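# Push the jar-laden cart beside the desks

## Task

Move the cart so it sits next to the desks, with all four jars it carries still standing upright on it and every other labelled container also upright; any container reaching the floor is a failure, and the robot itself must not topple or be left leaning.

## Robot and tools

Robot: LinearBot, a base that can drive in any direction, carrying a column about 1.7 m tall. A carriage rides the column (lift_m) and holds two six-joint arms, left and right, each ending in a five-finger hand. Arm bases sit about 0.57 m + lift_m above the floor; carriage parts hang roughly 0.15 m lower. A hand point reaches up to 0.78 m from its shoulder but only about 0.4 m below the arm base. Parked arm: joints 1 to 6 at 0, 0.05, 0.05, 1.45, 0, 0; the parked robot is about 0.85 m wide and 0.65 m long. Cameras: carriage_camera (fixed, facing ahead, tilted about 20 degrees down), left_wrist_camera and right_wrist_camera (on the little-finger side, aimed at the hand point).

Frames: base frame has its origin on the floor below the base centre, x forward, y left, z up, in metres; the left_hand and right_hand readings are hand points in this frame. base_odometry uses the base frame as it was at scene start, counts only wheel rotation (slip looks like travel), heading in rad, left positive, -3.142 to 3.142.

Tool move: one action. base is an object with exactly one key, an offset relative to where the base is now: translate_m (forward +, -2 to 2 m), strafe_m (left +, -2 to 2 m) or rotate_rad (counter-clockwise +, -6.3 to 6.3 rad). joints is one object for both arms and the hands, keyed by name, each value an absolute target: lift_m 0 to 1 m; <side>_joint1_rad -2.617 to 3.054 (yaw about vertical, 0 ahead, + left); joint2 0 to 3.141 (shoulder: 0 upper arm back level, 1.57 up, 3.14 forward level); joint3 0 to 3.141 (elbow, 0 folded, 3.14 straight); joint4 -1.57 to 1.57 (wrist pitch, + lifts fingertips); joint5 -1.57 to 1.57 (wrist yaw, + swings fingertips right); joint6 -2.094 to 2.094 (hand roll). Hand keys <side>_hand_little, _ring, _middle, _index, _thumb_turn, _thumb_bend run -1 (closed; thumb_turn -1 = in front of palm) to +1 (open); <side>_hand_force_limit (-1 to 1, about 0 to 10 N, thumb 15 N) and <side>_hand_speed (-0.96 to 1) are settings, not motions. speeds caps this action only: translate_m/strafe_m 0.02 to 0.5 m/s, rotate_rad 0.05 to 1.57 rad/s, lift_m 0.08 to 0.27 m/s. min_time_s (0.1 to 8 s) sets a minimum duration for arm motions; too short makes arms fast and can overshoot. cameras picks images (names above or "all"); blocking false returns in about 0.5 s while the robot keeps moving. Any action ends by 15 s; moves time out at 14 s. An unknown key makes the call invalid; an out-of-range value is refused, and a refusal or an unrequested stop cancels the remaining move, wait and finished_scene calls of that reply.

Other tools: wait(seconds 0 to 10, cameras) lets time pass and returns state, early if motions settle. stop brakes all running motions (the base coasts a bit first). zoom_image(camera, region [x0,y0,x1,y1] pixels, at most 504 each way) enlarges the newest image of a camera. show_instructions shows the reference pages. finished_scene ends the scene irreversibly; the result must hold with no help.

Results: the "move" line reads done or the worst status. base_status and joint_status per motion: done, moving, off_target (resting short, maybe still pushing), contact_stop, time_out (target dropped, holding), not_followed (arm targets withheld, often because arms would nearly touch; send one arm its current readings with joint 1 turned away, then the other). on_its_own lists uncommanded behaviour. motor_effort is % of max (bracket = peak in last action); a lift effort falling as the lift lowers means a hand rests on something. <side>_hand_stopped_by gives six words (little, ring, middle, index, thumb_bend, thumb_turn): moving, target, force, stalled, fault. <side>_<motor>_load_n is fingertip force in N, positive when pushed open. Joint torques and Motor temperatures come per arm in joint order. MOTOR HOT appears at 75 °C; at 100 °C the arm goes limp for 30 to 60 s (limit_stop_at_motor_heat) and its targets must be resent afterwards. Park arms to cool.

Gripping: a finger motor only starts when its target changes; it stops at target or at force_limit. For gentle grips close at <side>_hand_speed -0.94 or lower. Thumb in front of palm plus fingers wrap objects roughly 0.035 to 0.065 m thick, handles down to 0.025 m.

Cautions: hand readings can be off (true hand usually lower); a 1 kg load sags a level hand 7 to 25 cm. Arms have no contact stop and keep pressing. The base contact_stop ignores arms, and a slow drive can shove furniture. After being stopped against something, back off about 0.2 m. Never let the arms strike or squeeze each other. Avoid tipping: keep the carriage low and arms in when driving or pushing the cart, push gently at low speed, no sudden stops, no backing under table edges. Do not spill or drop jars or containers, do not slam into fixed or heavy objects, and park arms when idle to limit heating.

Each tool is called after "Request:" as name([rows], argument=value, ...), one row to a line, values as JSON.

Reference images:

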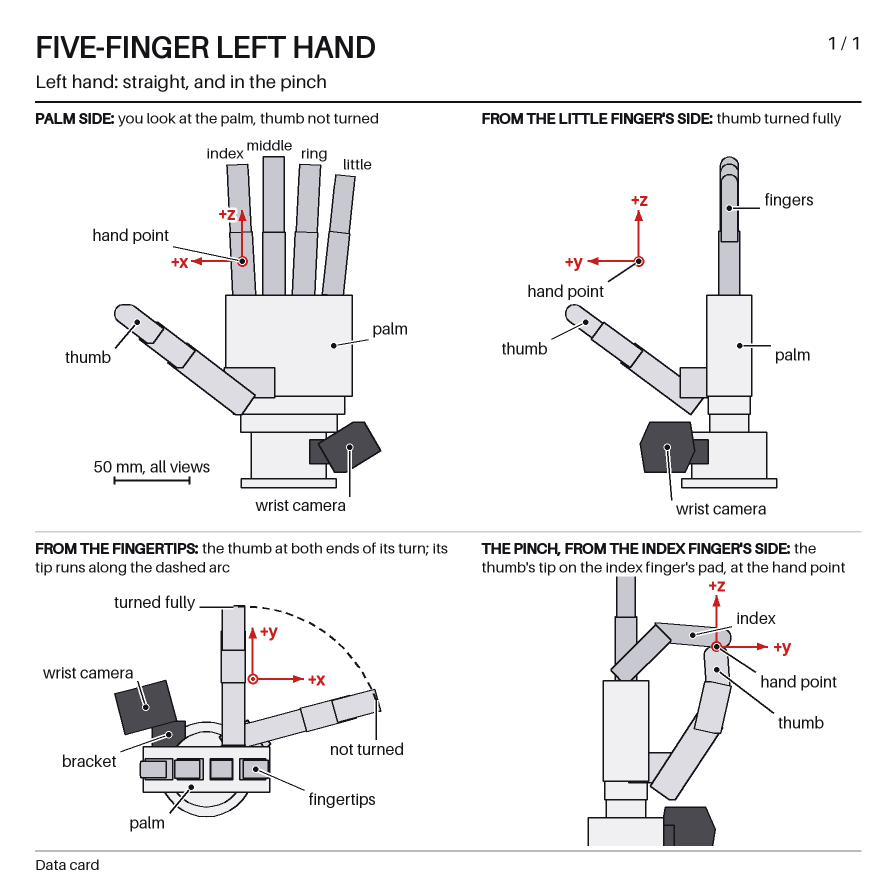

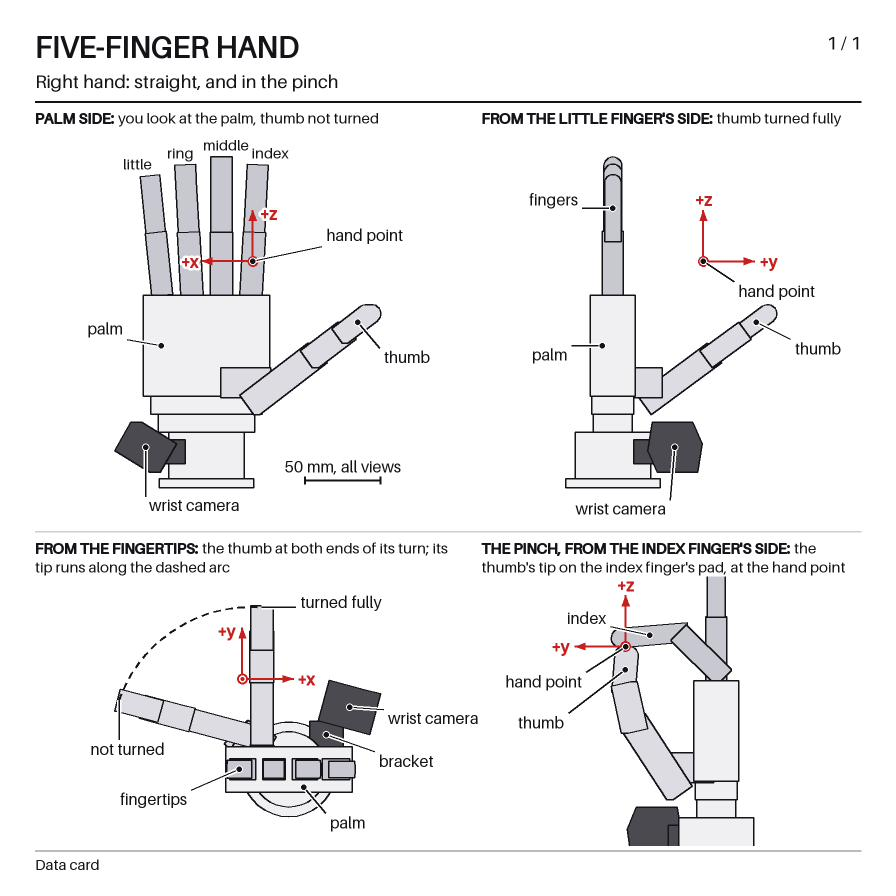

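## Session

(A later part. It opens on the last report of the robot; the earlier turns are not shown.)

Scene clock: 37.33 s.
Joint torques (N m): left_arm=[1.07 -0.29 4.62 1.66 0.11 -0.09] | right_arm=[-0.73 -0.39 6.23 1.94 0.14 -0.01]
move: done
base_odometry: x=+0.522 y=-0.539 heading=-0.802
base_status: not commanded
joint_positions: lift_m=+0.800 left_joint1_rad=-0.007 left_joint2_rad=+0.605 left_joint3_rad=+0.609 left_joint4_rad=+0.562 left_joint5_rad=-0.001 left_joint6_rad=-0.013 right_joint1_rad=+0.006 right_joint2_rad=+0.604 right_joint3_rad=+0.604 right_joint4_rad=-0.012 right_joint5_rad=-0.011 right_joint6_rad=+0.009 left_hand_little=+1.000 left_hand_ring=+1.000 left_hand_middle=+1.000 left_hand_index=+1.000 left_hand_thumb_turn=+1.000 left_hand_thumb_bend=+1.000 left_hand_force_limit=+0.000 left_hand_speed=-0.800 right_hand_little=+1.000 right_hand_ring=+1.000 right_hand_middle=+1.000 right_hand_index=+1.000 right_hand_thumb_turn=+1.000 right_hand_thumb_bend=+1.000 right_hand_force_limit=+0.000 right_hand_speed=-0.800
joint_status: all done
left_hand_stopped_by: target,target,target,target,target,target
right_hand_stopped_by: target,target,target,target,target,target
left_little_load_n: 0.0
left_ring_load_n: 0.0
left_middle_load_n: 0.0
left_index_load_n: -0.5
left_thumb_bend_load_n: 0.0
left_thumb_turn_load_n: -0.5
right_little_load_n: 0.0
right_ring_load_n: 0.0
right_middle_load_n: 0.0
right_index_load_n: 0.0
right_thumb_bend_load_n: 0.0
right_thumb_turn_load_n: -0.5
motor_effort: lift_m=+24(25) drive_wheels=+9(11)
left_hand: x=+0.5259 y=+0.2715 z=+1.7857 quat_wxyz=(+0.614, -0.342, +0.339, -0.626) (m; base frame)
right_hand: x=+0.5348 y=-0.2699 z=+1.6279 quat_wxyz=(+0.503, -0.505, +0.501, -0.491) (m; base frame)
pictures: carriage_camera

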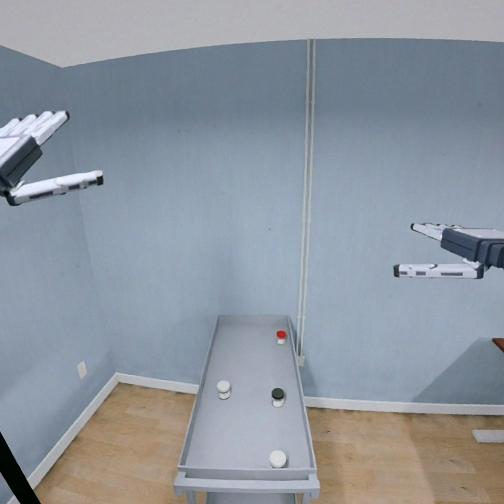

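Request:
move(base={"translate_m": -0.36}, joints={"lift_m": 0.25, "left_hand_speed":0.0,"right_hand_speed":0.0,"left_hand_thumb_turn":-1,"right_hand_thumb_turn":-1}, speeds={"translate_m": 0.3})

Request:
move(joints={"left_joint1_rad":-0.363,"left_joint2_rad":2.236,"left_joint3_rad":1.202,"left_joint4_rad":1.034,"left_joint5_rad":-0.363,"left_joint6_rad":0,"right_joint1_rad":0.448,"right_joint2_rad":2.278,"right_joint3_rad":1.283,"right_joint4_rad":0.995,"right_joint5_rad":0.448,"right_joint6_rad":0}, min_time_s=3, cameras=["all"])

Scene clock: 41.20 s.
Joint torques (N m): left_arm=[1.1 0.08 4.66 1.62 0.12 -0.08] | right_arm=[-0.69 0.02 6.26 1.92 0.1 0]
move: done
base_odometry: x=+0.272 y=-0.280 heading=-0.803
base_status: done
joint_positions: lift_m=+0.250 left_joint1_rad=-0.007 left_joint2_rad=+0.601 left_joint3_rad=+0.609 left_joint4_rad=+0.562 left_joint5_rad=-0.002 left_joint6_rad=-0.013 right_joint1_rad=+0.006 right_joint2_rad=+0.600 right_joint3_rad=+0.604 right_joint4_rad=-0.011 right_joint5_rad=-0.007 right_joint6_rad=+0.008 left_hand_little=+1.000 left_hand_ring=+1.000 left_hand_middle=+1.000 left_hand_index=+1.000 left_hand_thumb_turn=-1.000 left_hand_thumb_bend=+1.000 left_hand_force_limit=+0.000 left_hand_speed=+0.000 right_hand_little=+1.000 right_hand_ring=+1.000 right_hand_middle=+1.000 right_hand_index=+1.000 right_hand_thumb_turn=-1.000 right_hand_thumb_bend=+1.000 right_hand_force_limit=+0.000 right_hand_speed=+0.000
joint_status: all done
left_hand_stopped_by: target,target,target,target,target,target
right_hand_stopped_by: target,target,target,target,target,target
left_little_load_n: 0.0
left_ring_load_n: 0.0
left_middle_load_n: 0.0
left_index_load_n: 0.0
left_thumb_bend_load_n: 0.0
left_thumb_turn_load_n: 0.0
right_little_load_n: 0.0
right_ring_load_n: 0.0
right_middle_load_n: 0.0
right_index_load_n: 0.0
right_thumb_bend_load_n: 0.0
right_thumb_turn_load_n: 0.0
motor_effort: lift_m=+24(25) drive_wheels=-7(20)
left_hand: x=+0.5247 y=+0.2716 z=+1.2370 quat_wxyz=(+0.615, -0.340, +0.338, -0.626) (m; base frame)
right_hand: x=+0.5344 y=-0.2706 z=+1.0793 quat_wxyz=(+0.503, -0.503, +0.501, -0.493) (m; base frame)
pictures: none

Scene clock: 44.50 s.
Joint torques (N m): left_arm=[-0.12 -9.69 6.83 2.14 0 0.09] | right_arm=[0.17 -9.1 7.65 1.86 0.18 -0.02]
move: done
base_odometry: x=+0.272 y=-0.280 heading=-0.803
base_status: not commanded
joint_positions: lift_m=+0.250 left_joint1_rad=-0.356 left_joint2_rad=+2.222 left_joint3_rad=+1.171 left_joint4_rad=+1.019 left_joint5_rad=-0.354 left_joint6_rad=-0.013 right_joint1_rad=+0.443 right_joint2_rad=+2.262 right_joint3_rad=+1.254 right_joint4_rad=+0.981 right_joint5_rad=+0.435 right_joint6_rad=+0.008 left_hand_little=+1.000 left_hand_ring=+1.000 left_hand_middle=+1.000 left_hand_index=+1.000 left_hand_thumb_turn=-1.000 left_hand_thumb_bend=+1.000 left_hand_force_limit=+0.000 left_hand_speed=+0.000 right_hand_little=+1.000 right_hand_ring=+1.000 right_hand_middle=+1.000 right_hand_index=+1.000 right_hand_thumb_turn=-1.000 right_hand_thumb_bend=+1.000 right_hand_force_limit=+0.000 right_hand_speed=+0.000
joint_status: all done
left_hand_stopped_by: target,target,target,target,target,target
right_hand_stopped_by: target,target,target,target,target,target
left_little_load_n: 0.0
left_ring_load_n: 0.0
left_middle_load_n: 0.0
left_index_load_n: -0.5
left_thumb_bend_load_n: 0.0
left_thumb_turn_load_n: 0.0
right_little_load_n: 0.0
right_ring_load_n: 0.0
right_middle_load_n: -0.5
right_index_load_n: 0.0
right_thumb_bend_load_n: 0.0
right_thumb_turn_load_n: 0.0
motor_effort: lift_m=+24(24) drive_wheels=+7(11)
left_hand: x=+0.8133 y=+0.1247 z=+0.8900 quat_wxyz=(+0.492, -0.507, +0.508, -0.493) (m; base frame)
right_hand: x=+0.8135 y=-0.0829 z=+0.8921 quat_wxyz=(+0.495, -0.509, +0.503, -0.493) (m; base frame)
pictures: carriage_camera, left_wrist_camera, right_wrist_camera

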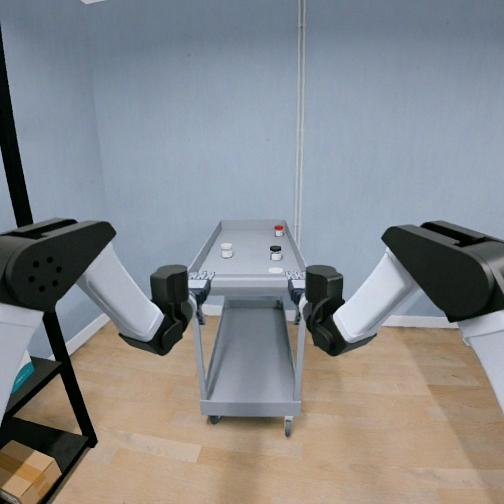

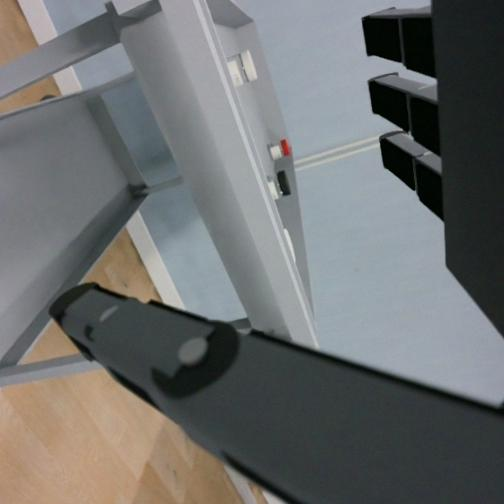

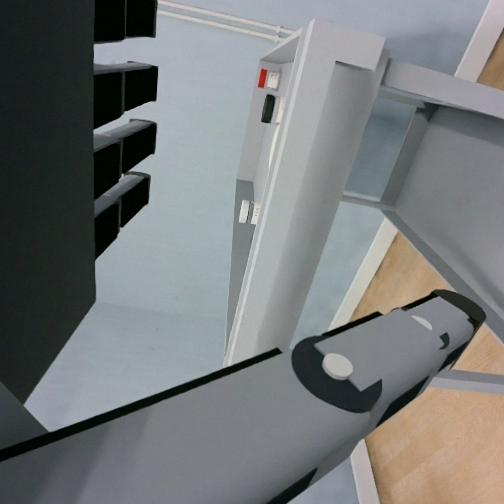

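Request:
move(base={"translate_m": 0.12}, speeds={"translate_m": 0.06}, cameras=["all"])

Request:
zoom_image(camera="carriage_camera", region=[170, 220, 320, 330])

Scene clock: 47.17 s.
Joint torques (N m): left_arm=[0.03 -9.7 6.74 2.05 0.04 0.08] | right_arm=[0.12 -9.07 7.61 1.84 0.13 0]
move: done
base_odometry: x=+0.355 y=-0.366 heading=-0.803
base_status: done
joint_positions: lift_m=+0.250 left_joint1_rad=-0.358 left_joint2_rad=+2.222 left_joint3_rad=+1.172 left_joint4_rad=+1.025 left_joint5_rad=-0.357 left_joint6_rad=-0.013 right_joint1_rad=+0.443 right_joint2_rad=+2.262 right_joint3_rad=+1.255 right_joint4_rad=+0.986 right_joint5_rad=+0.438 right_joint6_rad=+0.008 left_hand_little=+1.000 left_hand_ring=+1.000 left_hand_middle=+1.000 left_hand_index=+1.000 left_hand_thumb_turn=-1.000 left_hand_thumb_bend=+1.000 left_hand_force_limit=+0.000 left_hand_speed=+0.000 right_hand_little=+1.000 right_hand_ring=+1.000 right_hand_middle=+1.000 right_hand_index=+1.000 right_hand_thumb_turn=-1.000 right_hand_thumb_bend=+1.000 right_hand_force_limit=+0.000 right_hand_speed=+0.000
joint_status: not commanded
left_hand_stopped_by: target,target,target,target,target,target
right_hand_stopped_by: target,target,target,target,target,target
left_little_load_n: 0.0
left_ring_load_n: 0.0
left_middle_load_n: -0.5
left_index_load_n: 0.0
left_thumb_bend_load_n: 0.0
left_thumb_turn_load_n: 0.0
right_little_load_n: 0.0
right_ring_load_n: 0.0
right_middle_load_n: 0.0
right_index_load_n: 0.0
right_thumb_bend_load_n: 0.0
right_thumb_turn_load_n: 0.0
motor_effort: lift_m=+24(24) drive_wheels=-9(13)
left_hand: x=+0.8137 y=+0.1242 z=+0.8917 quat_wxyz=(+0.493, -0.507, +0.505, -0.495) (m; base frame)
right_hand: x=+0.8141 y=-0.0833 z=+0.8938 quat_wxyz=(+0.496, -0.506, +0.503, -0.494) (m; base frame)
pictures: carriage_camera, left_wrist_camera, right_wrist_camera

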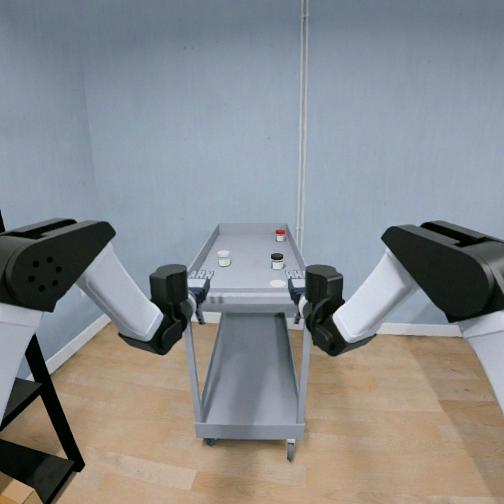

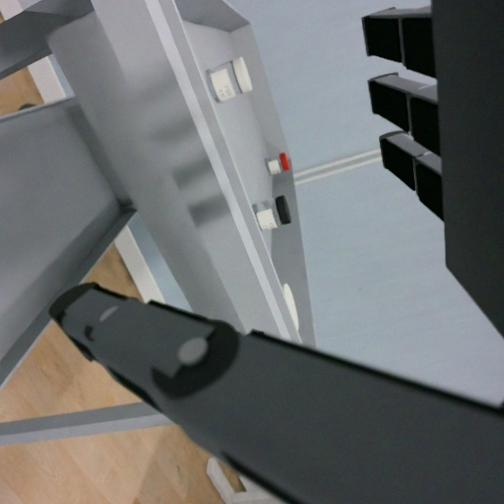

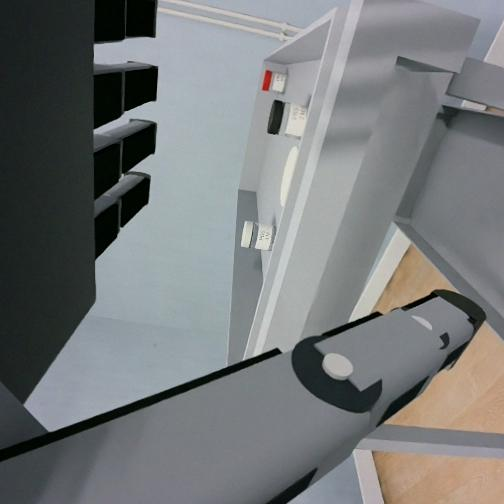

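Scaled by 3.360.

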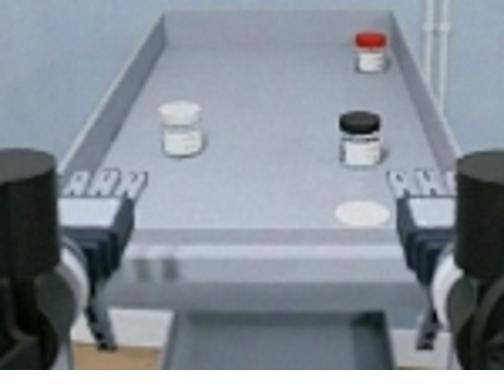

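Request:
zoom_image(camera="carriage_camera", region=[180, 260, 250, 330])

Request:
zoom_image(camera="right_wrist_camera", region=[200, 0, 504, 304])

Scaled by 7.200.

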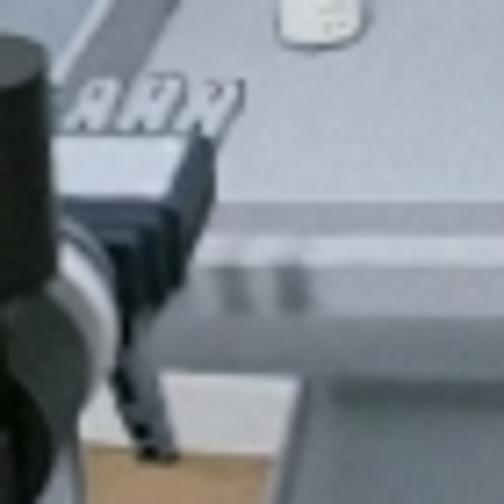

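Scaled by 1.658.

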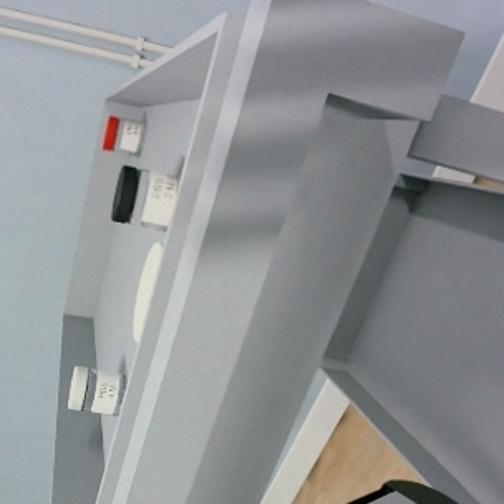

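Request:
move(base={"translate_m": 0.04}, joints={"lift_m":0.23}, speeds={"translate_m": 0.05}, cameras=["all"])

Request:
zoom_image(camera="carriage_camera", region=[180, 260, 320, 330])

Request:
zoom_image(camera="right_wrist_camera", region=[200, 0, 504, 304])

Request:
zoom_image(camera="left_wrist_camera", region=[0, 0, 304, 354])

Scene clock: 56.87 s.
Joint torques (N m): left_arm=[0.05 -10.45 6.3 2.05 0.03 0.06] | right_arm=[0.06 -10.13 7.15 1.84 0.14 -0.01]
move: done
base_odometry: x=+0.382 y=-0.395 heading=-0.803
base_status: done
joint_positions: lift_m=+0.230 left_joint1_rad=-0.358 left_joint2_rad=+2.233 left_joint3_rad=+1.177 left_joint4_rad=+1.025 left_joint5_rad=-0.357 left_joint6_rad=-0.013 right_joint1_rad=+0.444 right_joint2_rad=+2.272 right_joint3_rad=+1.262 right_joint4_rad=+0.986 right_joint5_rad=+0.439 right_joint6_rad=+0.008 left_hand_little=+1.000 left_hand_ring=+1.000 left_hand_middle=+1.000 left_hand_index=+1.000 left_hand_thumb_turn=-1.000 left_hand_thumb_bend=+1.000 left_hand_force_limit=+0.000 left_hand_speed=+0.000 right_hand_little=+1.000 right_hand_ring=+1.000 right_hand_middle=+1.000 right_hand_index=+1.000 right_hand_thumb_turn=-1.000 right_hand_thumb_bend=+1.000 right_hand_force_limit=+0.000 right_hand_speed=+0.000
joint_status: all done
left_hand_stopped_by: target,target,target,target,target,target
right_hand_stopped_by: target,target,target,target,target,target
left_little_load_n: 0.0
left_ring_load_n: 0.0
left_middle_load_n: 0.0
left_index_load_n: 0.0
left_thumb_bend_load_n: 0.0
left_thumb_turn_load_n: 0.0
right_little_load_n: 0.0
right_ring_load_n: 0.0
right_middle_load_n: 0.0
right_index_load_n: 0.0
right_thumb_bend_load_n: 0.0
right_thumb_turn_load_n: 0.0
motor_effort: lift_m=+24(26) drive_wheels=+7(15)
left_hand: x=+0.8146 y=+0.1237 z=+0.8679 quat_wxyz=(+0.492, -0.507, +0.507, -0.493) (m; base frame)
right_hand: x=+0.8151 y=-0.0823 z=+0.8707 quat_wxyz=(+0.495, -0.507, +0.504, -0.494) (m; base frame)
pictures: carriage_camera, left_wrist_camera, right_wrist_camera

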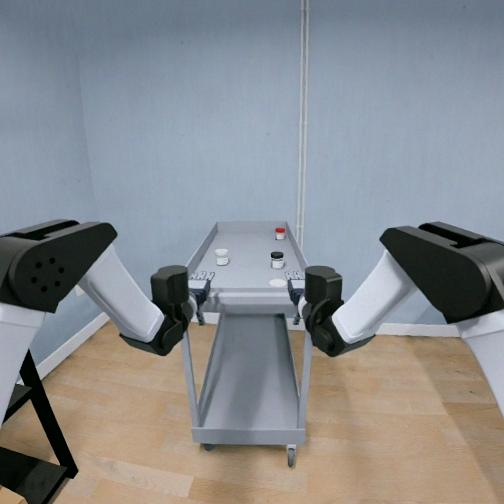

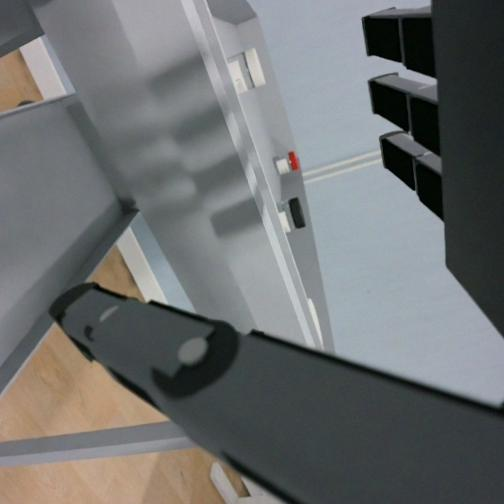

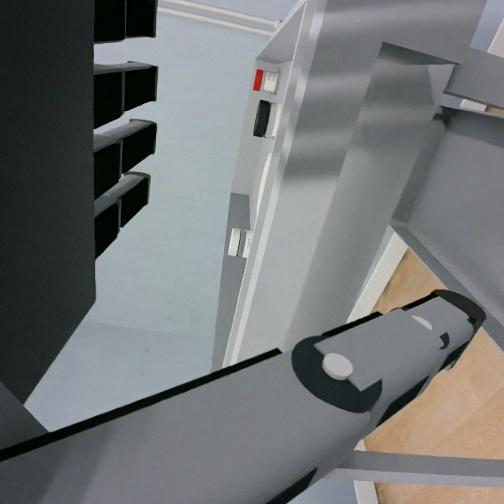

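Scaled by 3.600.

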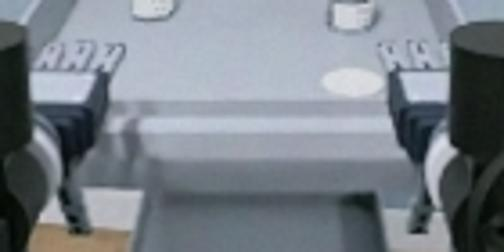

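Scaled by 1.658.

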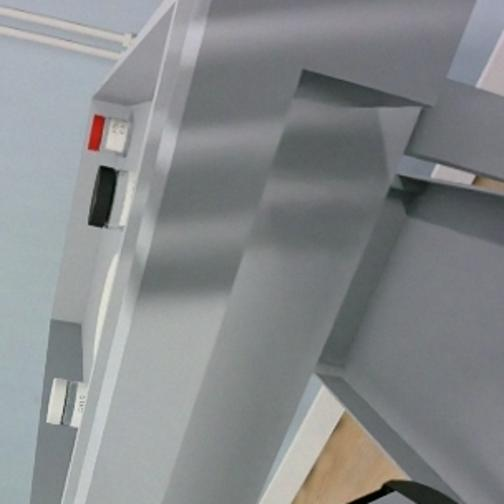

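Scaled by 1.424.

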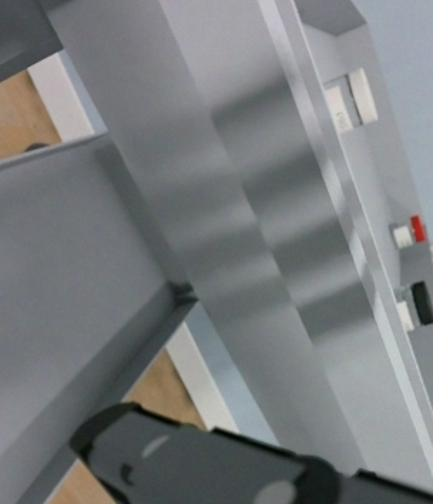

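Request:
move(base={"translate_m": 0.03}, speeds={"translate_m": 0.05}, cameras=["all"])

Request:
zoom_image(camera="carriage_camera", region=[180, 260, 320, 330])

Scene clock: 58.33 s.
Joint torques (N m): left_arm=[0.13 -10.62 6.27 2.04 0.03 0.07] | right_arm=[0.1 -9.98 7.09 1.84 0.14 -0.01]
Motor temperatures (°C): left_arm=[17 34 36 36 19 22] | right_arm=[23 32 34 37 20 18]
move: done
base_odometry: x=+0.403 y=-0.417 heading=-0.805
base_status: done
joint_positions: lift_m=+0.230 left_joint1_rad=-0.359 left_joint2_rad=+2.233 left_joint3_rad=+1.177 left_joint4_rad=+1.027 left_joint5_rad=-0.357 left_joint6_rad=-0.013 right_joint1_rad=+0.444 right_joint2_rad=+2.272 right_joint3_rad=+1.262 right_joint4_rad=+0.987 right_joint5_rad=+0.439 right_joint6_rad=+0.008 left_hand_little=+1.000 left_hand_ring=+1.000 left_hand_middle=+1.000 left_hand_index=+1.000 left_hand_thumb_turn=-1.000 left_hand_thumb_bend=+1.000 left_hand_force_limit=+0.000 left_hand_speed=+0.000 right_hand_little=+1.000 right_hand_ring=+1.000 right_hand_middle=+1.000 right_hand_index=+1.000 right_hand_thumb_turn=-1.000 right_hand_thumb_bend=+1.000 right_hand_force_limit=+0.000 right_hand_speed=+0.000
joint_status: not commanded
left_hand_stopped_by: target,target,target,target,target,target
right_hand_stopped_by: target,target,target,target,target,target
left_little_load_n: 0.0
left_ring_load_n: 0.0
left_middle_load_n: 0.0
left_index_load_n: 0.0
left_thumb_bend_load_n: 0.0
left_thumb_turn_load_n: 0.0
right_little_load_n: -0.5
right_ring_load_n: 0.0
right_middle_load_n: 0.0
right_index_load_n: 0.0
right_thumb_bend_load_n: 0.0
right_thumb_turn_load_n: 0.5
motor_effort: lift_m=+24(25) drive_wheels=+11(13)
left_hand: x=+0.8146 y=+0.1232 z=+0.8684 quat_wxyz=(+0.492, -0.507, +0.506, -0.494) (m; base frame)
right_hand: x=+0.8151 y=-0.0823 z=+0.8709 quat_wxyz=(+0.495, -0.507, +0.504, -0.494) (m; base frame)
pictures: carriage_camera, left_wrist_camera, right_wrist_camera

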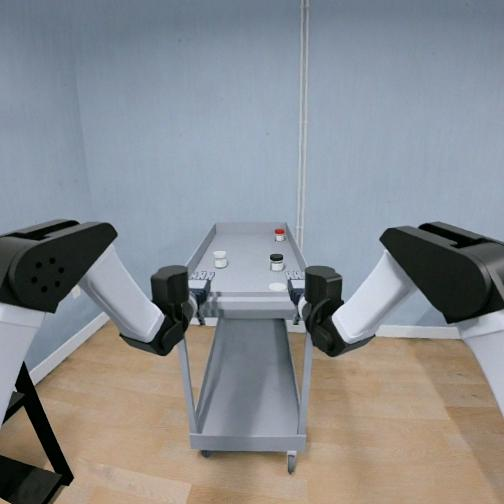

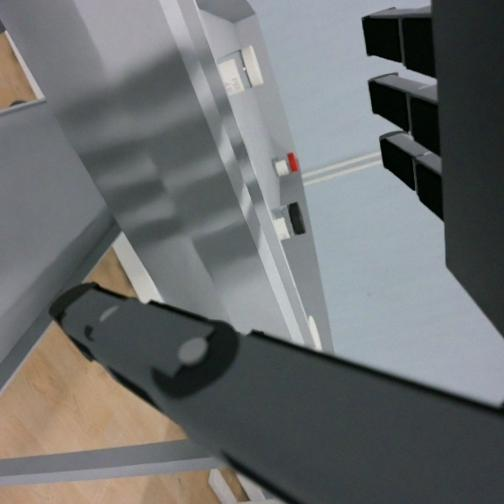

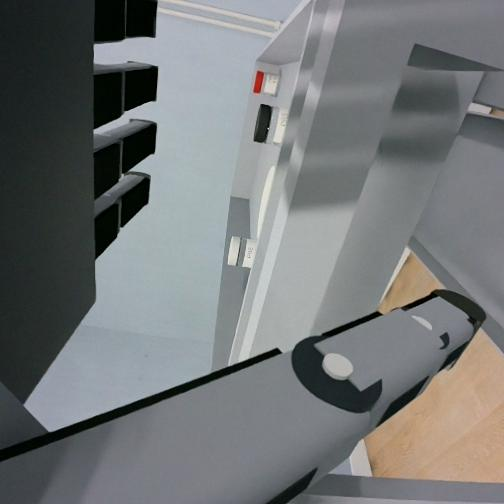

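Scaled by 3.600.

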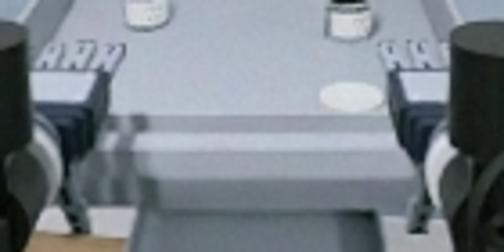

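Request:
move(base={"translate_m": 0.012}, speeds={"translate_m": 0.03})

Request:
move(joints={"left_hand_speed":-0.7,"right_hand_speed":-0.7,"left_hand_force_limit":-0.3,"right_hand_force_limit":-0.3,"left_hand_little":-0.6,"left_hand_ring":-0.6,"left_hand_middle":-0.6,"left_hand_index":-0.6,"right_hand_little":-0.6,"right_hand_ring":-0.6,"right_hand_middle":-0.6,"right_hand_index":-0.6}, cameras=["all"])

Request:
zoom_image(camera="carriage_camera", region=[180, 260, 320, 330])

Scene clock: 59.43 s.
Joint torques (N m): left_arm=[0.16 -10.51 6.27 2.02 0.07 0.08] | right_arm=[0.08 -9.98 7.06 1.8 0.14 0]
move: done
base_odometry: x=+0.411 y=-0.426 heading=-0.806
base_status: done
joint_positions: lift_m=+0.230 left_joint1_rad=-0.359 left_joint2_rad=+2.233 left_joint3_rad=+1.177 left_joint4_rad=+1.028 left_joint5_rad=-0.359 left_joint6_rad=-0.013 right_joint1_rad=+0.444 right_joint2_rad=+2.272 right_joint3_rad=+1.262 right_joint4_rad=+0.988 right_joint5_rad=+0.440 right_joint6_rad=+0.008 left_hand_little=+1.000 left_hand_ring=+1.000 left_hand_middle=+1.000 left_hand_index=+1.000 left_hand_thumb_turn=-1.000 left_hand_thumb_bend=+1.000 left_hand_force_limit=+0.000 left_hand_speed=+0.000 right_hand_little=+1.000 right_hand_ring=+1.000 right_hand_middle=+1.000 right_hand_index=+1.000 right_hand_thumb_turn=-1.000 right_hand_thumb_bend=+1.000 right_hand_force_limit=+0.000 right_hand_speed=+0.000
joint_status: not commanded
left_hand_stopped_by: target,target,target,target,target,target
right_hand_stopped_by: target,target,target,target,target,target
left_little_load_n: 0.0
left_ring_load_n: 0.0
left_middle_load_n: 0.0
left_index_load_n: 0.0
left_thumb_bend_load_n: 0.0
left_thumb_turn_load_n: 0.0
right_little_load_n: 0.0
right_ring_load_n: 0.0
right_middle_load_n: 0.0
right_index_load_n: 0.0
right_thumb_bend_load_n: 0.0
right_thumb_turn_load_n: 0.0
motor_effort: lift_m=+23(24) drive_wheels=+14(18)
left_hand: x=+0.8146 y=+0.1232 z=+0.8688 quat_wxyz=(+0.493, -0.507, +0.506, -0.494) (m; base frame)
right_hand: x=+0.8152 y=-0.0824 z=+0.8712 quat_wxyz=(+0.495, -0.507, +0.504, -0.494) (m; base frame)
pictures: none

Scene clock: 61.83 s.
Joint torques (N m): left_arm=[0.13 -10.59 6.28 1.93 0.06 0.07] | right_arm=[0.05 -10.02 7.06 1.69 0.12 -0.02]
move: done
base_odometry: x=+0.411 y=-0.426 heading=-0.806
base_status: not commanded
joint_positions: lift_m=+0.230 left_joint1_rad=-0.359 left_joint2_rad=+2.233 left_joint3_rad=+1.177 left_joint4_rad=+1.034 left_joint5_rad=-0.359 left_joint6_rad=-0.013 right_joint1_rad=+0.444 right_joint2_rad=+2.272 right_joint3_rad=+1.262 right_joint4_rad=+0.998 right_joint5_rad=+0.440 right_joint6_rad=+0.008 left_hand_little=-0.600 left_hand_ring=-0.600 left_hand_middle=-0.600 left_hand_index=-0.600 left_hand_thumb_turn=-1.000 left_hand_thumb_bend=+1.000 left_hand_force_limit=-0.300 left_hand_speed=-0.700 right_hand_little=-0.600 right_hand_ring=-0.600 right_hand_middle=-0.600 right_hand_index=-0.600 right_hand_thumb_turn=-1.000 right_hand_thumb_bend=+1.000 right_hand_force_limit=-0.300 right_hand_speed=-0.700
joint_status: all done
left_hand_stopped_by: target,target,target,target,target,target
right_hand_stopped_by: target,target,target,target,target,target
left_little_load_n: 0.0
left_ring_load_n: 0.0
left_middle_load_n: 0.0
left_index_load_n: 0.0
left_thumb_bend_load_n: 0.0
left_thumb_turn_load_n: 0.0
right_little_load_n: 0.0
right_ring_load_n: 0.0
right_middle_load_n: 0.0
right_index_load_n: 0.0
right_thumb_bend_load_n: 0.0
right_thumb_turn_load_n: 0.0
motor_effort: lift_m=+24(25) drive_wheels=+11(14)
left_hand: x=+0.8150 y=+0.1231 z=+0.8703 quat_wxyz=(+0.494, -0.506, +0.504, -0.496) (m; base frame)
right_hand: x=+0.8158 y=-0.0821 z=+0.8738 quat_wxyz=(+0.499, -0.503, +0.502, -0.496) (m; base frame)
pictures: carriage_camera, left_wrist_camera, right_wrist_camera

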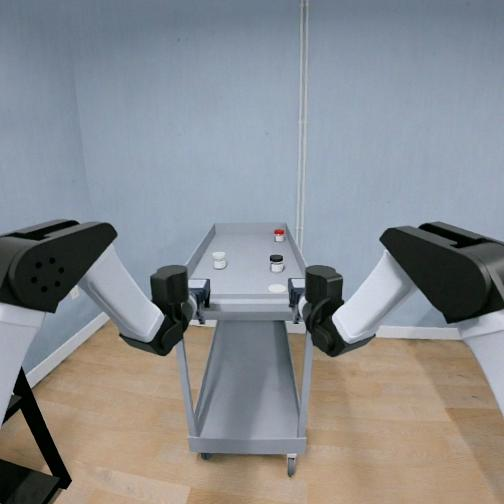

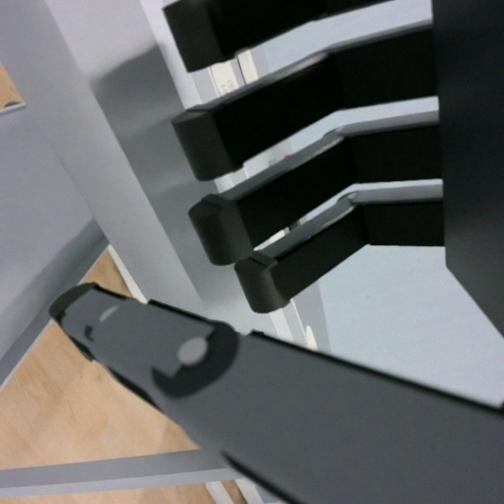

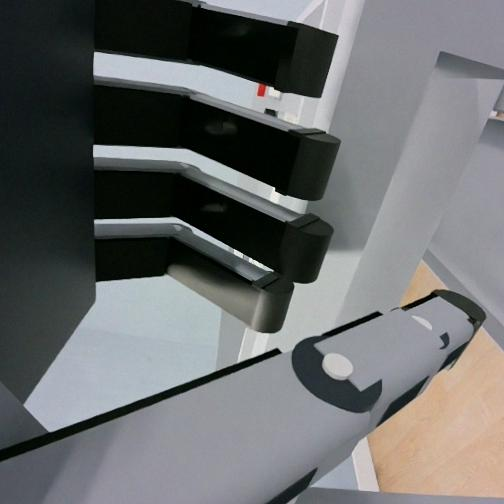

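Scaled by 3.600.

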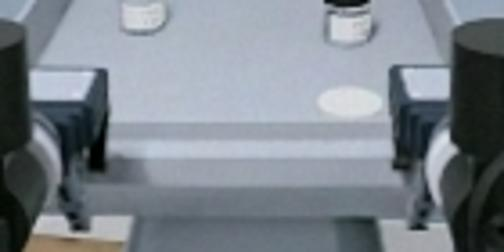

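Request:
move(joints={"left_hand_speed":0,"right_hand_speed":0,"left_hand_little":1,"left_hand_ring":1,"left_hand_middle":1,"left_hand_index":1,"right_hand_little":1,"right_hand_ring":1,"right_hand_middle":1,"right_hand_index":1})

Request:
move(base={"translate_m": 0.035}, speeds={"translate_m": 0.05}, cameras=["all"])

Request:
move(joints={"left_hand_speed":-0.7,"right_hand_speed":-0.7,"left_hand_little":-0.4,"left_hand_ring":-0.4,"left_hand_middle":-0.4,"left_hand_index":-0.4,"right_hand_little":-0.4,"right_hand_ring":-0.4,"right_hand_middle":-0.4,"right_hand_index":-0.4}, cameras=["all"])

Request:
zoom_image(camera="carriage_camera", region=[180, 260, 320, 330])

Scene clock: 63.13 s.
Joint torques (N m): left_arm=[0.17 -10.66 6.3 1.96 0.05 0.08] | right_arm=[-0.2 -10.06 6.82 1.72 0.1 0]
move: done
base_odometry: x=+0.411 y=-0.426 heading=-0.806
base_status: not commanded
joint_positions: lift_m=+0.230 left_joint1_rad=-0.359 left_joint2_rad=+2.233 left_joint3_rad=+1.177 left_joint4_rad=+1.032 left_joint5_rad=-0.359 left_joint6_rad=-0.013 right_joint1_rad=+0.448 right_joint2_rad=+2.272 right_joint3_rad=+1.265 right_joint4_rad=+0.997 right_joint5_rad=+0.441 right_joint6_rad=+0.008 left_hand_little=+1.000 left_hand_ring=+1.000 left_hand_middle=+1.000 left_hand_index=+1.000 left_hand_thumb_turn=-1.000 left_hand_thumb_bend=+1.000 left_hand_force_limit=-0.300 left_hand_speed=+0.000 right_hand_little=+1.000 right_hand_ring=+1.000 right_hand_middle=+1.000 right_hand_index=+1.000 right_hand_thumb_turn=-1.000 right_hand_thumb_bend=+1.000 right_hand_force_limit=-0.300 right_hand_speed=+0.000
joint_status: all done
left_hand_stopped_by: target,target,target,target,target,target
right_hand_stopped_by: target,target,target,target,target,target
left_little_load_n: 0.0
left_ring_load_n: 0.0
left_middle_load_n: 0.0
left_index_load_n: 0.0
left_thumb_bend_load_n: 0.0
left_thumb_turn_load_n: 0.0
right_little_load_n: 0.0
right_ring_load_n: 0.0
right_middle_load_n: -0.5
right_index_load_n: 0.0
right_thumb_bend_load_n: 0.0
right_thumb_turn_load_n: 0.5
motor_effort: lift_m=+24(25) drive_wheels=+15(16)
left_hand: x=+0.8149 y=+0.1231 z=+0.8698 quat_wxyz=(+0.493, -0.506, +0.504, -0.496) (m; base frame)
right_hand: x=+0.8156 y=-0.0799 z=+0.8749 quat_wxyz=(+0.500, -0.503, +0.502, -0.495) (m; base frame)
pictures: none

Scene clock: 64.33 s.
Joint torques (N m): left_arm=[0.28 -10.62 6.3 2 0.06 0.08] | right_arm=[-0.24 -10.06 6.9 1.74 0.09 0]
move: done
base_odometry: x=+0.435 y=-0.451 heading=-0.808
base_status: done
joint_positions: lift_m=+0.230 left_joint1_rad=-0.361 left_joint2_rad=+2.233 left_joint3_rad=+1.177 left_joint4_rad=+1.031 left_joint5_rad=-0.359 left_joint6_rad=-0.013 right_joint1_rad=+0.448 right_joint2_rad=+2.272 right_joint3_rad=+1.265 right_joint4_rad=+0.995 right_joint5_rad=+0.442 right_joint6_rad=+0.008 left_hand_little=+1.000 left_hand_ring=+1.000 left_hand_middle=+1.000 left_hand_index=+1.000 left_hand_thumb_turn=-1.000 left_hand_thumb_bend=+1.000 left_hand_force_limit=-0.300 left_hand_speed=+0.000 right_hand_little=+1.000 right_hand_ring=+1.000 right_hand_middle=+1.000 right_hand_index=+1.000 right_hand_thumb_turn=-1.000 right_hand_thumb_bend=+1.000 right_hand_force_limit=-0.300 right_hand_speed=+0.000
joint_status: not commanded
left_hand_stopped_by: target,target,target,target,target,target
right_hand_stopped_by: target,target,target,target,target,target
left_little_load_n: 0.0
left_ring_load_n: -0.5
left_middle_load_n: 0.0
left_index_load_n: 0.0
left_thumb_bend_load_n: 0.0
left_thumb_turn_load_n: 0.0
right_little_load_n: 0.0
right_ring_load_n: 0.0
right_middle_load_n: 0.0
right_index_load_n: 0.0
right_thumb_bend_load_n: 0.0
right_thumb_turn_load_n: 0.0
motor_effort: lift_m=+24(25) drive_wheels=-10(18)
left_hand: x=+0.8145 y=+0.1223 z=+0.8695 quat_wxyz=(+0.493, -0.506, +0.505, -0.496) (m; base frame)
right_hand: x=+0.8155 y=-0.0798 z=+0.8744 quat_wxyz=(+0.499, -0.504, +0.502, -0.495) (m; base frame)
pictures: carriage_camera, left_wrist_camera, right_wrist_camera

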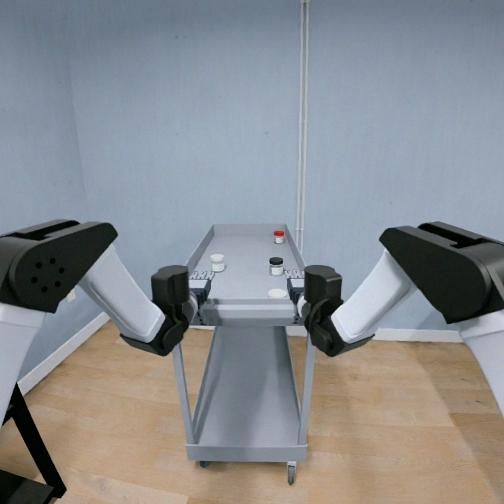

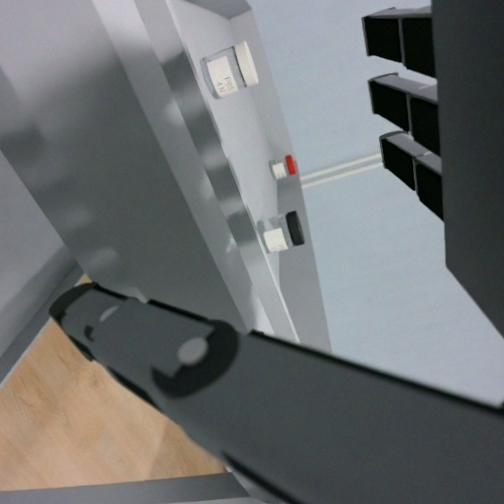

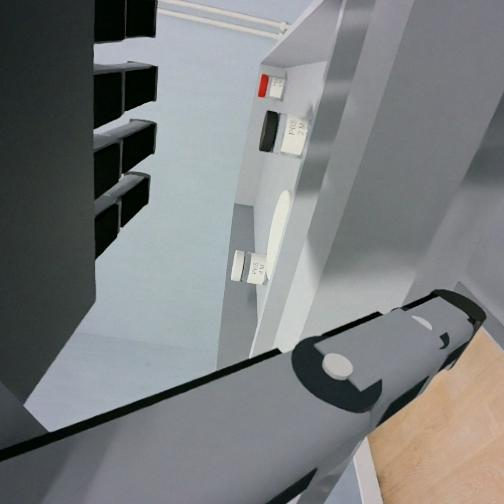

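Scene clock: 66.50 s.
Joint torques (N m): left_arm=[0.28 -10.58 6.35 1.86 0.06 0.09] | right_arm=[-0.21 -10.07 6.78 1.65 0.11 0]
move: done
base_odometry: x=+0.435 y=-0.451 heading=-0.808
base_status: not commanded
joint_positions: lift_m=+0.230 left_joint1_rad=-0.361 left_joint2_rad=+2.233 left_joint3_rad=+1.177 left_joint4_rad=+1.041 left_joint5_rad=-0.359 left_joint6_rad=-0.013 right_joint1_rad=+0.448 right_joint2_rad=+2.272 right_joint3_rad=+1.265 right_joint4_rad=+1.003 right_joint5_rad=+0.442 right_joint6_rad=+0.008 left_hand_little=-0.400 left_hand_ring=-0.400 left_hand_middle=-0.400 left_hand_index=-0.400 left_hand_thumb_turn=-1.000 left_hand_thumb_bend=+1.000 left_hand_force_limit=-0.300 left_hand_speed=-0.700 right_hand_little=-0.400 right_hand_ring=-0.400 right_hand_middle=-0.400 right_hand_index=-0.400 right_hand_thumb_turn=-1.000 right_hand_thumb_bend=+1.000 right_hand_force_limit=-0.300 right_hand_speed=-0.700
joint_status: all done
left_hand_stopped_by: target,target,target,target,target,target
right_hand_stopped_by: target,target,target,target,target,target
left_little_load_n: 0.0
left_ring_load_n: 0.0
left_middle_load_n: 0.5
left_index_load_n: 0.0
left_thumb_bend_load_n: 0.0
left_thumb_turn_load_n: 0.0
right_little_load_n: 0.0
right_ring_load_n: 0.0
right_middle_load_n: 0.0
right_index_load_n: 0.0
right_thumb_bend_load_n: 0.0
right_thumb_turn_load_n: 0.0
motor_effort: lift_m=+24(25) drive_wheels=-10(11)
left_hand: x=+0.8152 y=+0.1221 z=+0.8722 quat_wxyz=(+0.494, -0.505, +0.502, -0.499) (m; base frame)
right_hand: x=+0.8159 y=-0.0796 z=+0.8765 quat_wxyz=(+0.502, -0.501, +0.501, -0.496) (m; base frame)
pictures: carriage_camera, left_wrist_camera, right_wrist_camera

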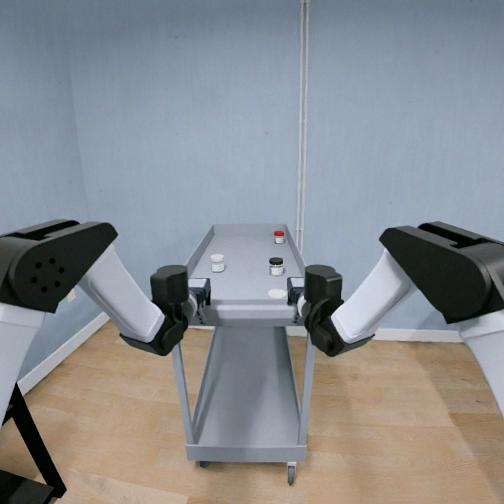

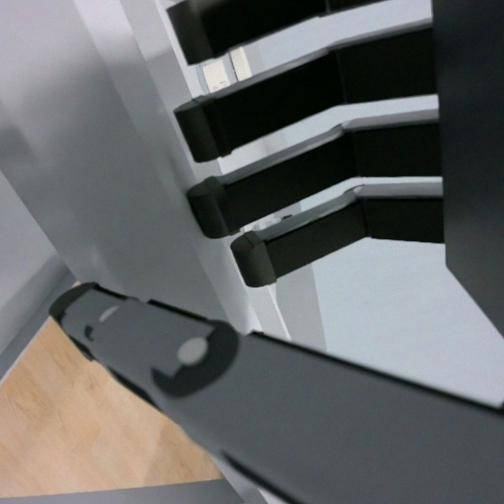

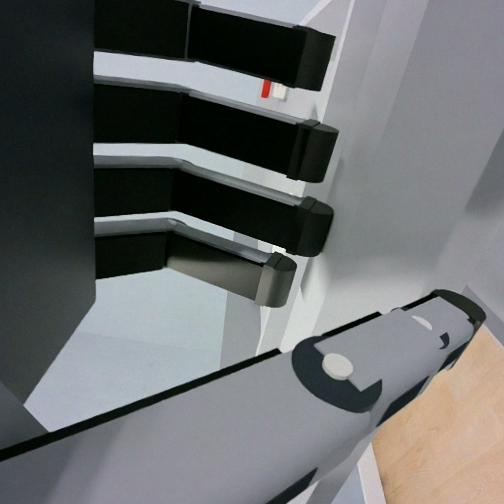

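Scaled by 3.600.

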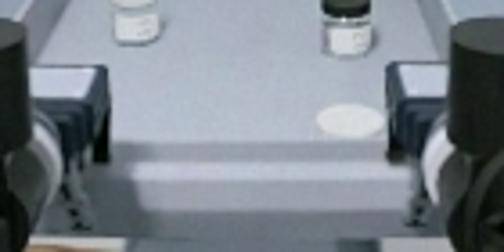

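Request:
move(joints={"left_hand_speed":0,"right_hand_speed":0,"left_hand_little":1,"left_hand_ring":1,"left_hand_middle":1,"left_hand_index":1,"right_hand_little":1,"right_hand_ring":1,"right_hand_middle":1,"right_hand_index":1})

Request:
move(joints={"lift_m":0.19}, speeds={"lift_m": 0.08}, cameras=["all"])

Request:
zoom_image(camera="carriage_camera", region=[180, 260, 320, 330])

Request:
zoom_image(camera="right_wrist_camera", region=[200, 0, 504, 354])

Scene clock: 67.93 s.
Joint torques (N m): left_arm=[0.31 -10.61 6.3 1.92 0.06 0.07] | right_arm=[-0.25 -10.06 6.8 1.73 0.1 0]
move: done
base_odometry: x=+0.435 y=-0.451 heading=-0.808
base_status: not commanded
joint_positions: lift_m=+0.230 left_joint1_rad=-0.361 left_joint2_rad=+2.233 left_joint3_rad=+1.177 left_joint4_rad=+1.036 left_joint5_rad=-0.359 left_joint6_rad=-0.013 right_joint1_rad=+0.448 right_joint2_rad=+2.272 right_joint3_rad=+1.265 right_joint4_rad=+0.997 right_joint5_rad=+0.442 right_joint6_rad=+0.008 left_hand_little=+1.000 left_hand_ring=+1.000 left_hand_middle=+1.000 left_hand_index=+1.000 left_hand_thumb_turn=-1.000 left_hand_thumb_bend=+1.000 left_hand_force_limit=-0.300 left_hand_speed=+0.000 right_hand_little=+1.000 right_hand_ring=+1.000 right_hand_middle=+1.000 right_hand_index=+1.000 right_hand_thumb_turn=-1.000 right_hand_thumb_bend=+1.000 right_hand_force_limit=-0.300 right_hand_speed=+0.000
joint_status: all done
left_hand_stopped_by: target,target,target,target,target,target
right_hand_stopped_by: target,target,target,target,target,target
left_little_load_n: 0.0
left_ring_load_n: 0.0
left_middle_load_n: 0.0
left_index_load_n: 0.0
left_thumb_bend_load_n: 0.0
left_thumb_turn_load_n: 0.0
right_little_load_n: 0.0
right_ring_load_n: 0.0
right_middle_load_n: 0.0
right_index_load_n: 0.0
right_thumb_bend_load_n: 0.0
right_thumb_turn_load_n: 0.0
motor_effort: lift_m=+24(25) drive_wheels=-11(12)
left_hand: x=+0.8149 y=+0.1222 z=+0.8709 quat_wxyz=(+0.494, -0.506, +0.503, -0.497) (m; base frame)
right_hand: x=+0.8156 y=-0.0798 z=+0.8750 quat_wxyz=(+0.500, -0.503, +0.502, -0.495) (m; base frame)
pictures: none

Scene clock: 68.83 s.
Joint torques (N m): left_arm=[0.25 -10.77 6.17 2.06 0.04 0.08] | right_arm=[-0.24 -10.17 6.89 1.82 0.1 -0.01]
move: done
base_odometry: x=+0.435 y=-0.451 heading=-0.808
base_status: not commanded
joint_positions: lift_m=+0.190 left_joint1_rad=-0.361 left_joint2_rad=+2.234 left_joint3_rad=+1.179 left_joint4_rad=+1.027 left_joint5_rad=-0.359 left_joint6_rad=-0.013 right_joint1_rad=+0.448 right_joint2_rad=+2.273 right_joint3_rad=+1.265 right_joint4_rad=+0.988 right_joint5_rad=+0.442 right_joint6_rad=+0.008 left_hand_little=+1.000 left_hand_ring=+1.000 left_hand_middle=+1.000 left_hand_index=+1.000 left_hand_thumb_turn=-1.000 left_hand_thumb_bend=+1.000 left_hand_force_limit=-0.300 left_hand_speed=+0.000 right_hand_little=+1.000 right_hand_ring=+1.000 right_hand_middle=+1.000 right_hand_index=+1.000 right_hand_thumb_turn=-1.000 right_hand_thumb_bend=+1.000 right_hand_force_limit=-0.300 right_hand_speed=+0.000
joint_status: all done
left_hand_stopped_by: target,target,target,target,target,target
right_hand_stopped_by: target,target,target,target,target,target
left_little_load_n: 0.0
left_ring_load_n: 0.0
left_middle_load_n: 0.0
left_index_load_n: 0.0
left_thumb_bend_load_n: -0.5
left_thumb_turn_load_n: 0.0
right_little_load_n: 0.0
right_ring_load_n: 0.0
right_middle_load_n: 0.0
right_index_load_n: 0.0
right_thumb_bend_load_n: 0.0
right_thumb_turn_load_n: 0.0
motor_effort: lift_m=+24(24) drive_wheels=+11(13)
left_hand: x=+0.8145 y=+0.1223 z=+0.8282 quat_wxyz=(+0.492, -0.507, +0.506, -0.494) (m; base frame)
right_hand: x=+0.8151 y=-0.0800 z=+0.8323 quat_wxyz=(+0.497, -0.506, +0.503, -0.494) (m; base frame)
pictures: carriage_camera, left_wrist_camera, right_wrist_camera

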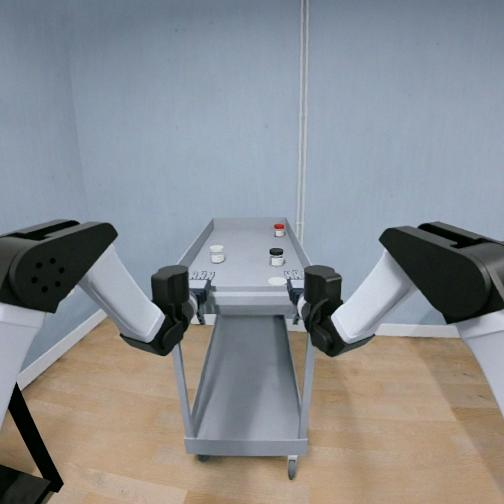

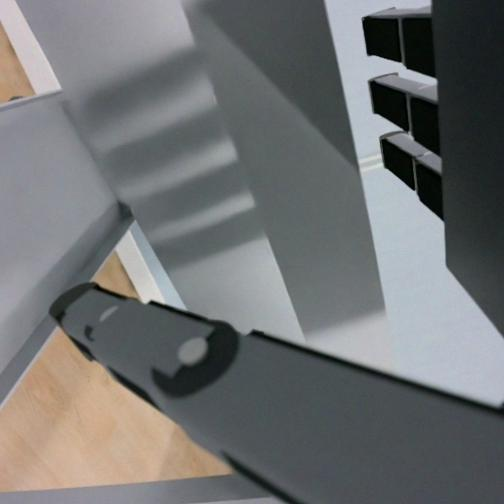

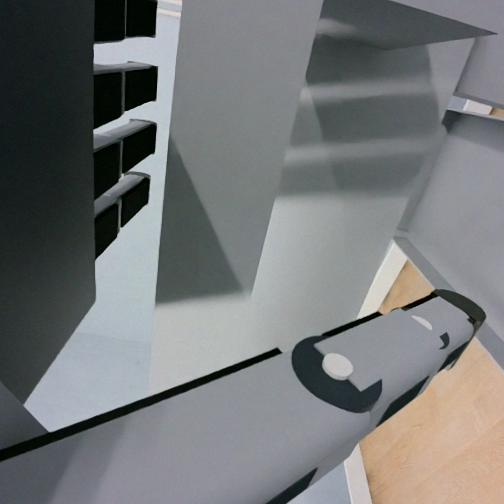

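Scaled by 3.600.

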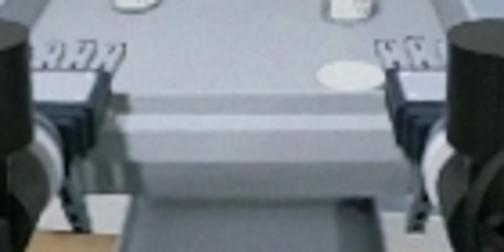

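Scaled by 1.424.

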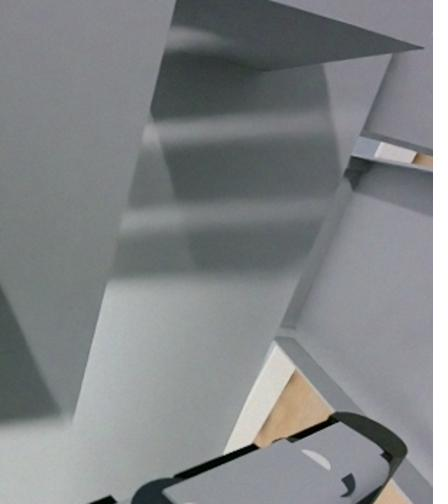

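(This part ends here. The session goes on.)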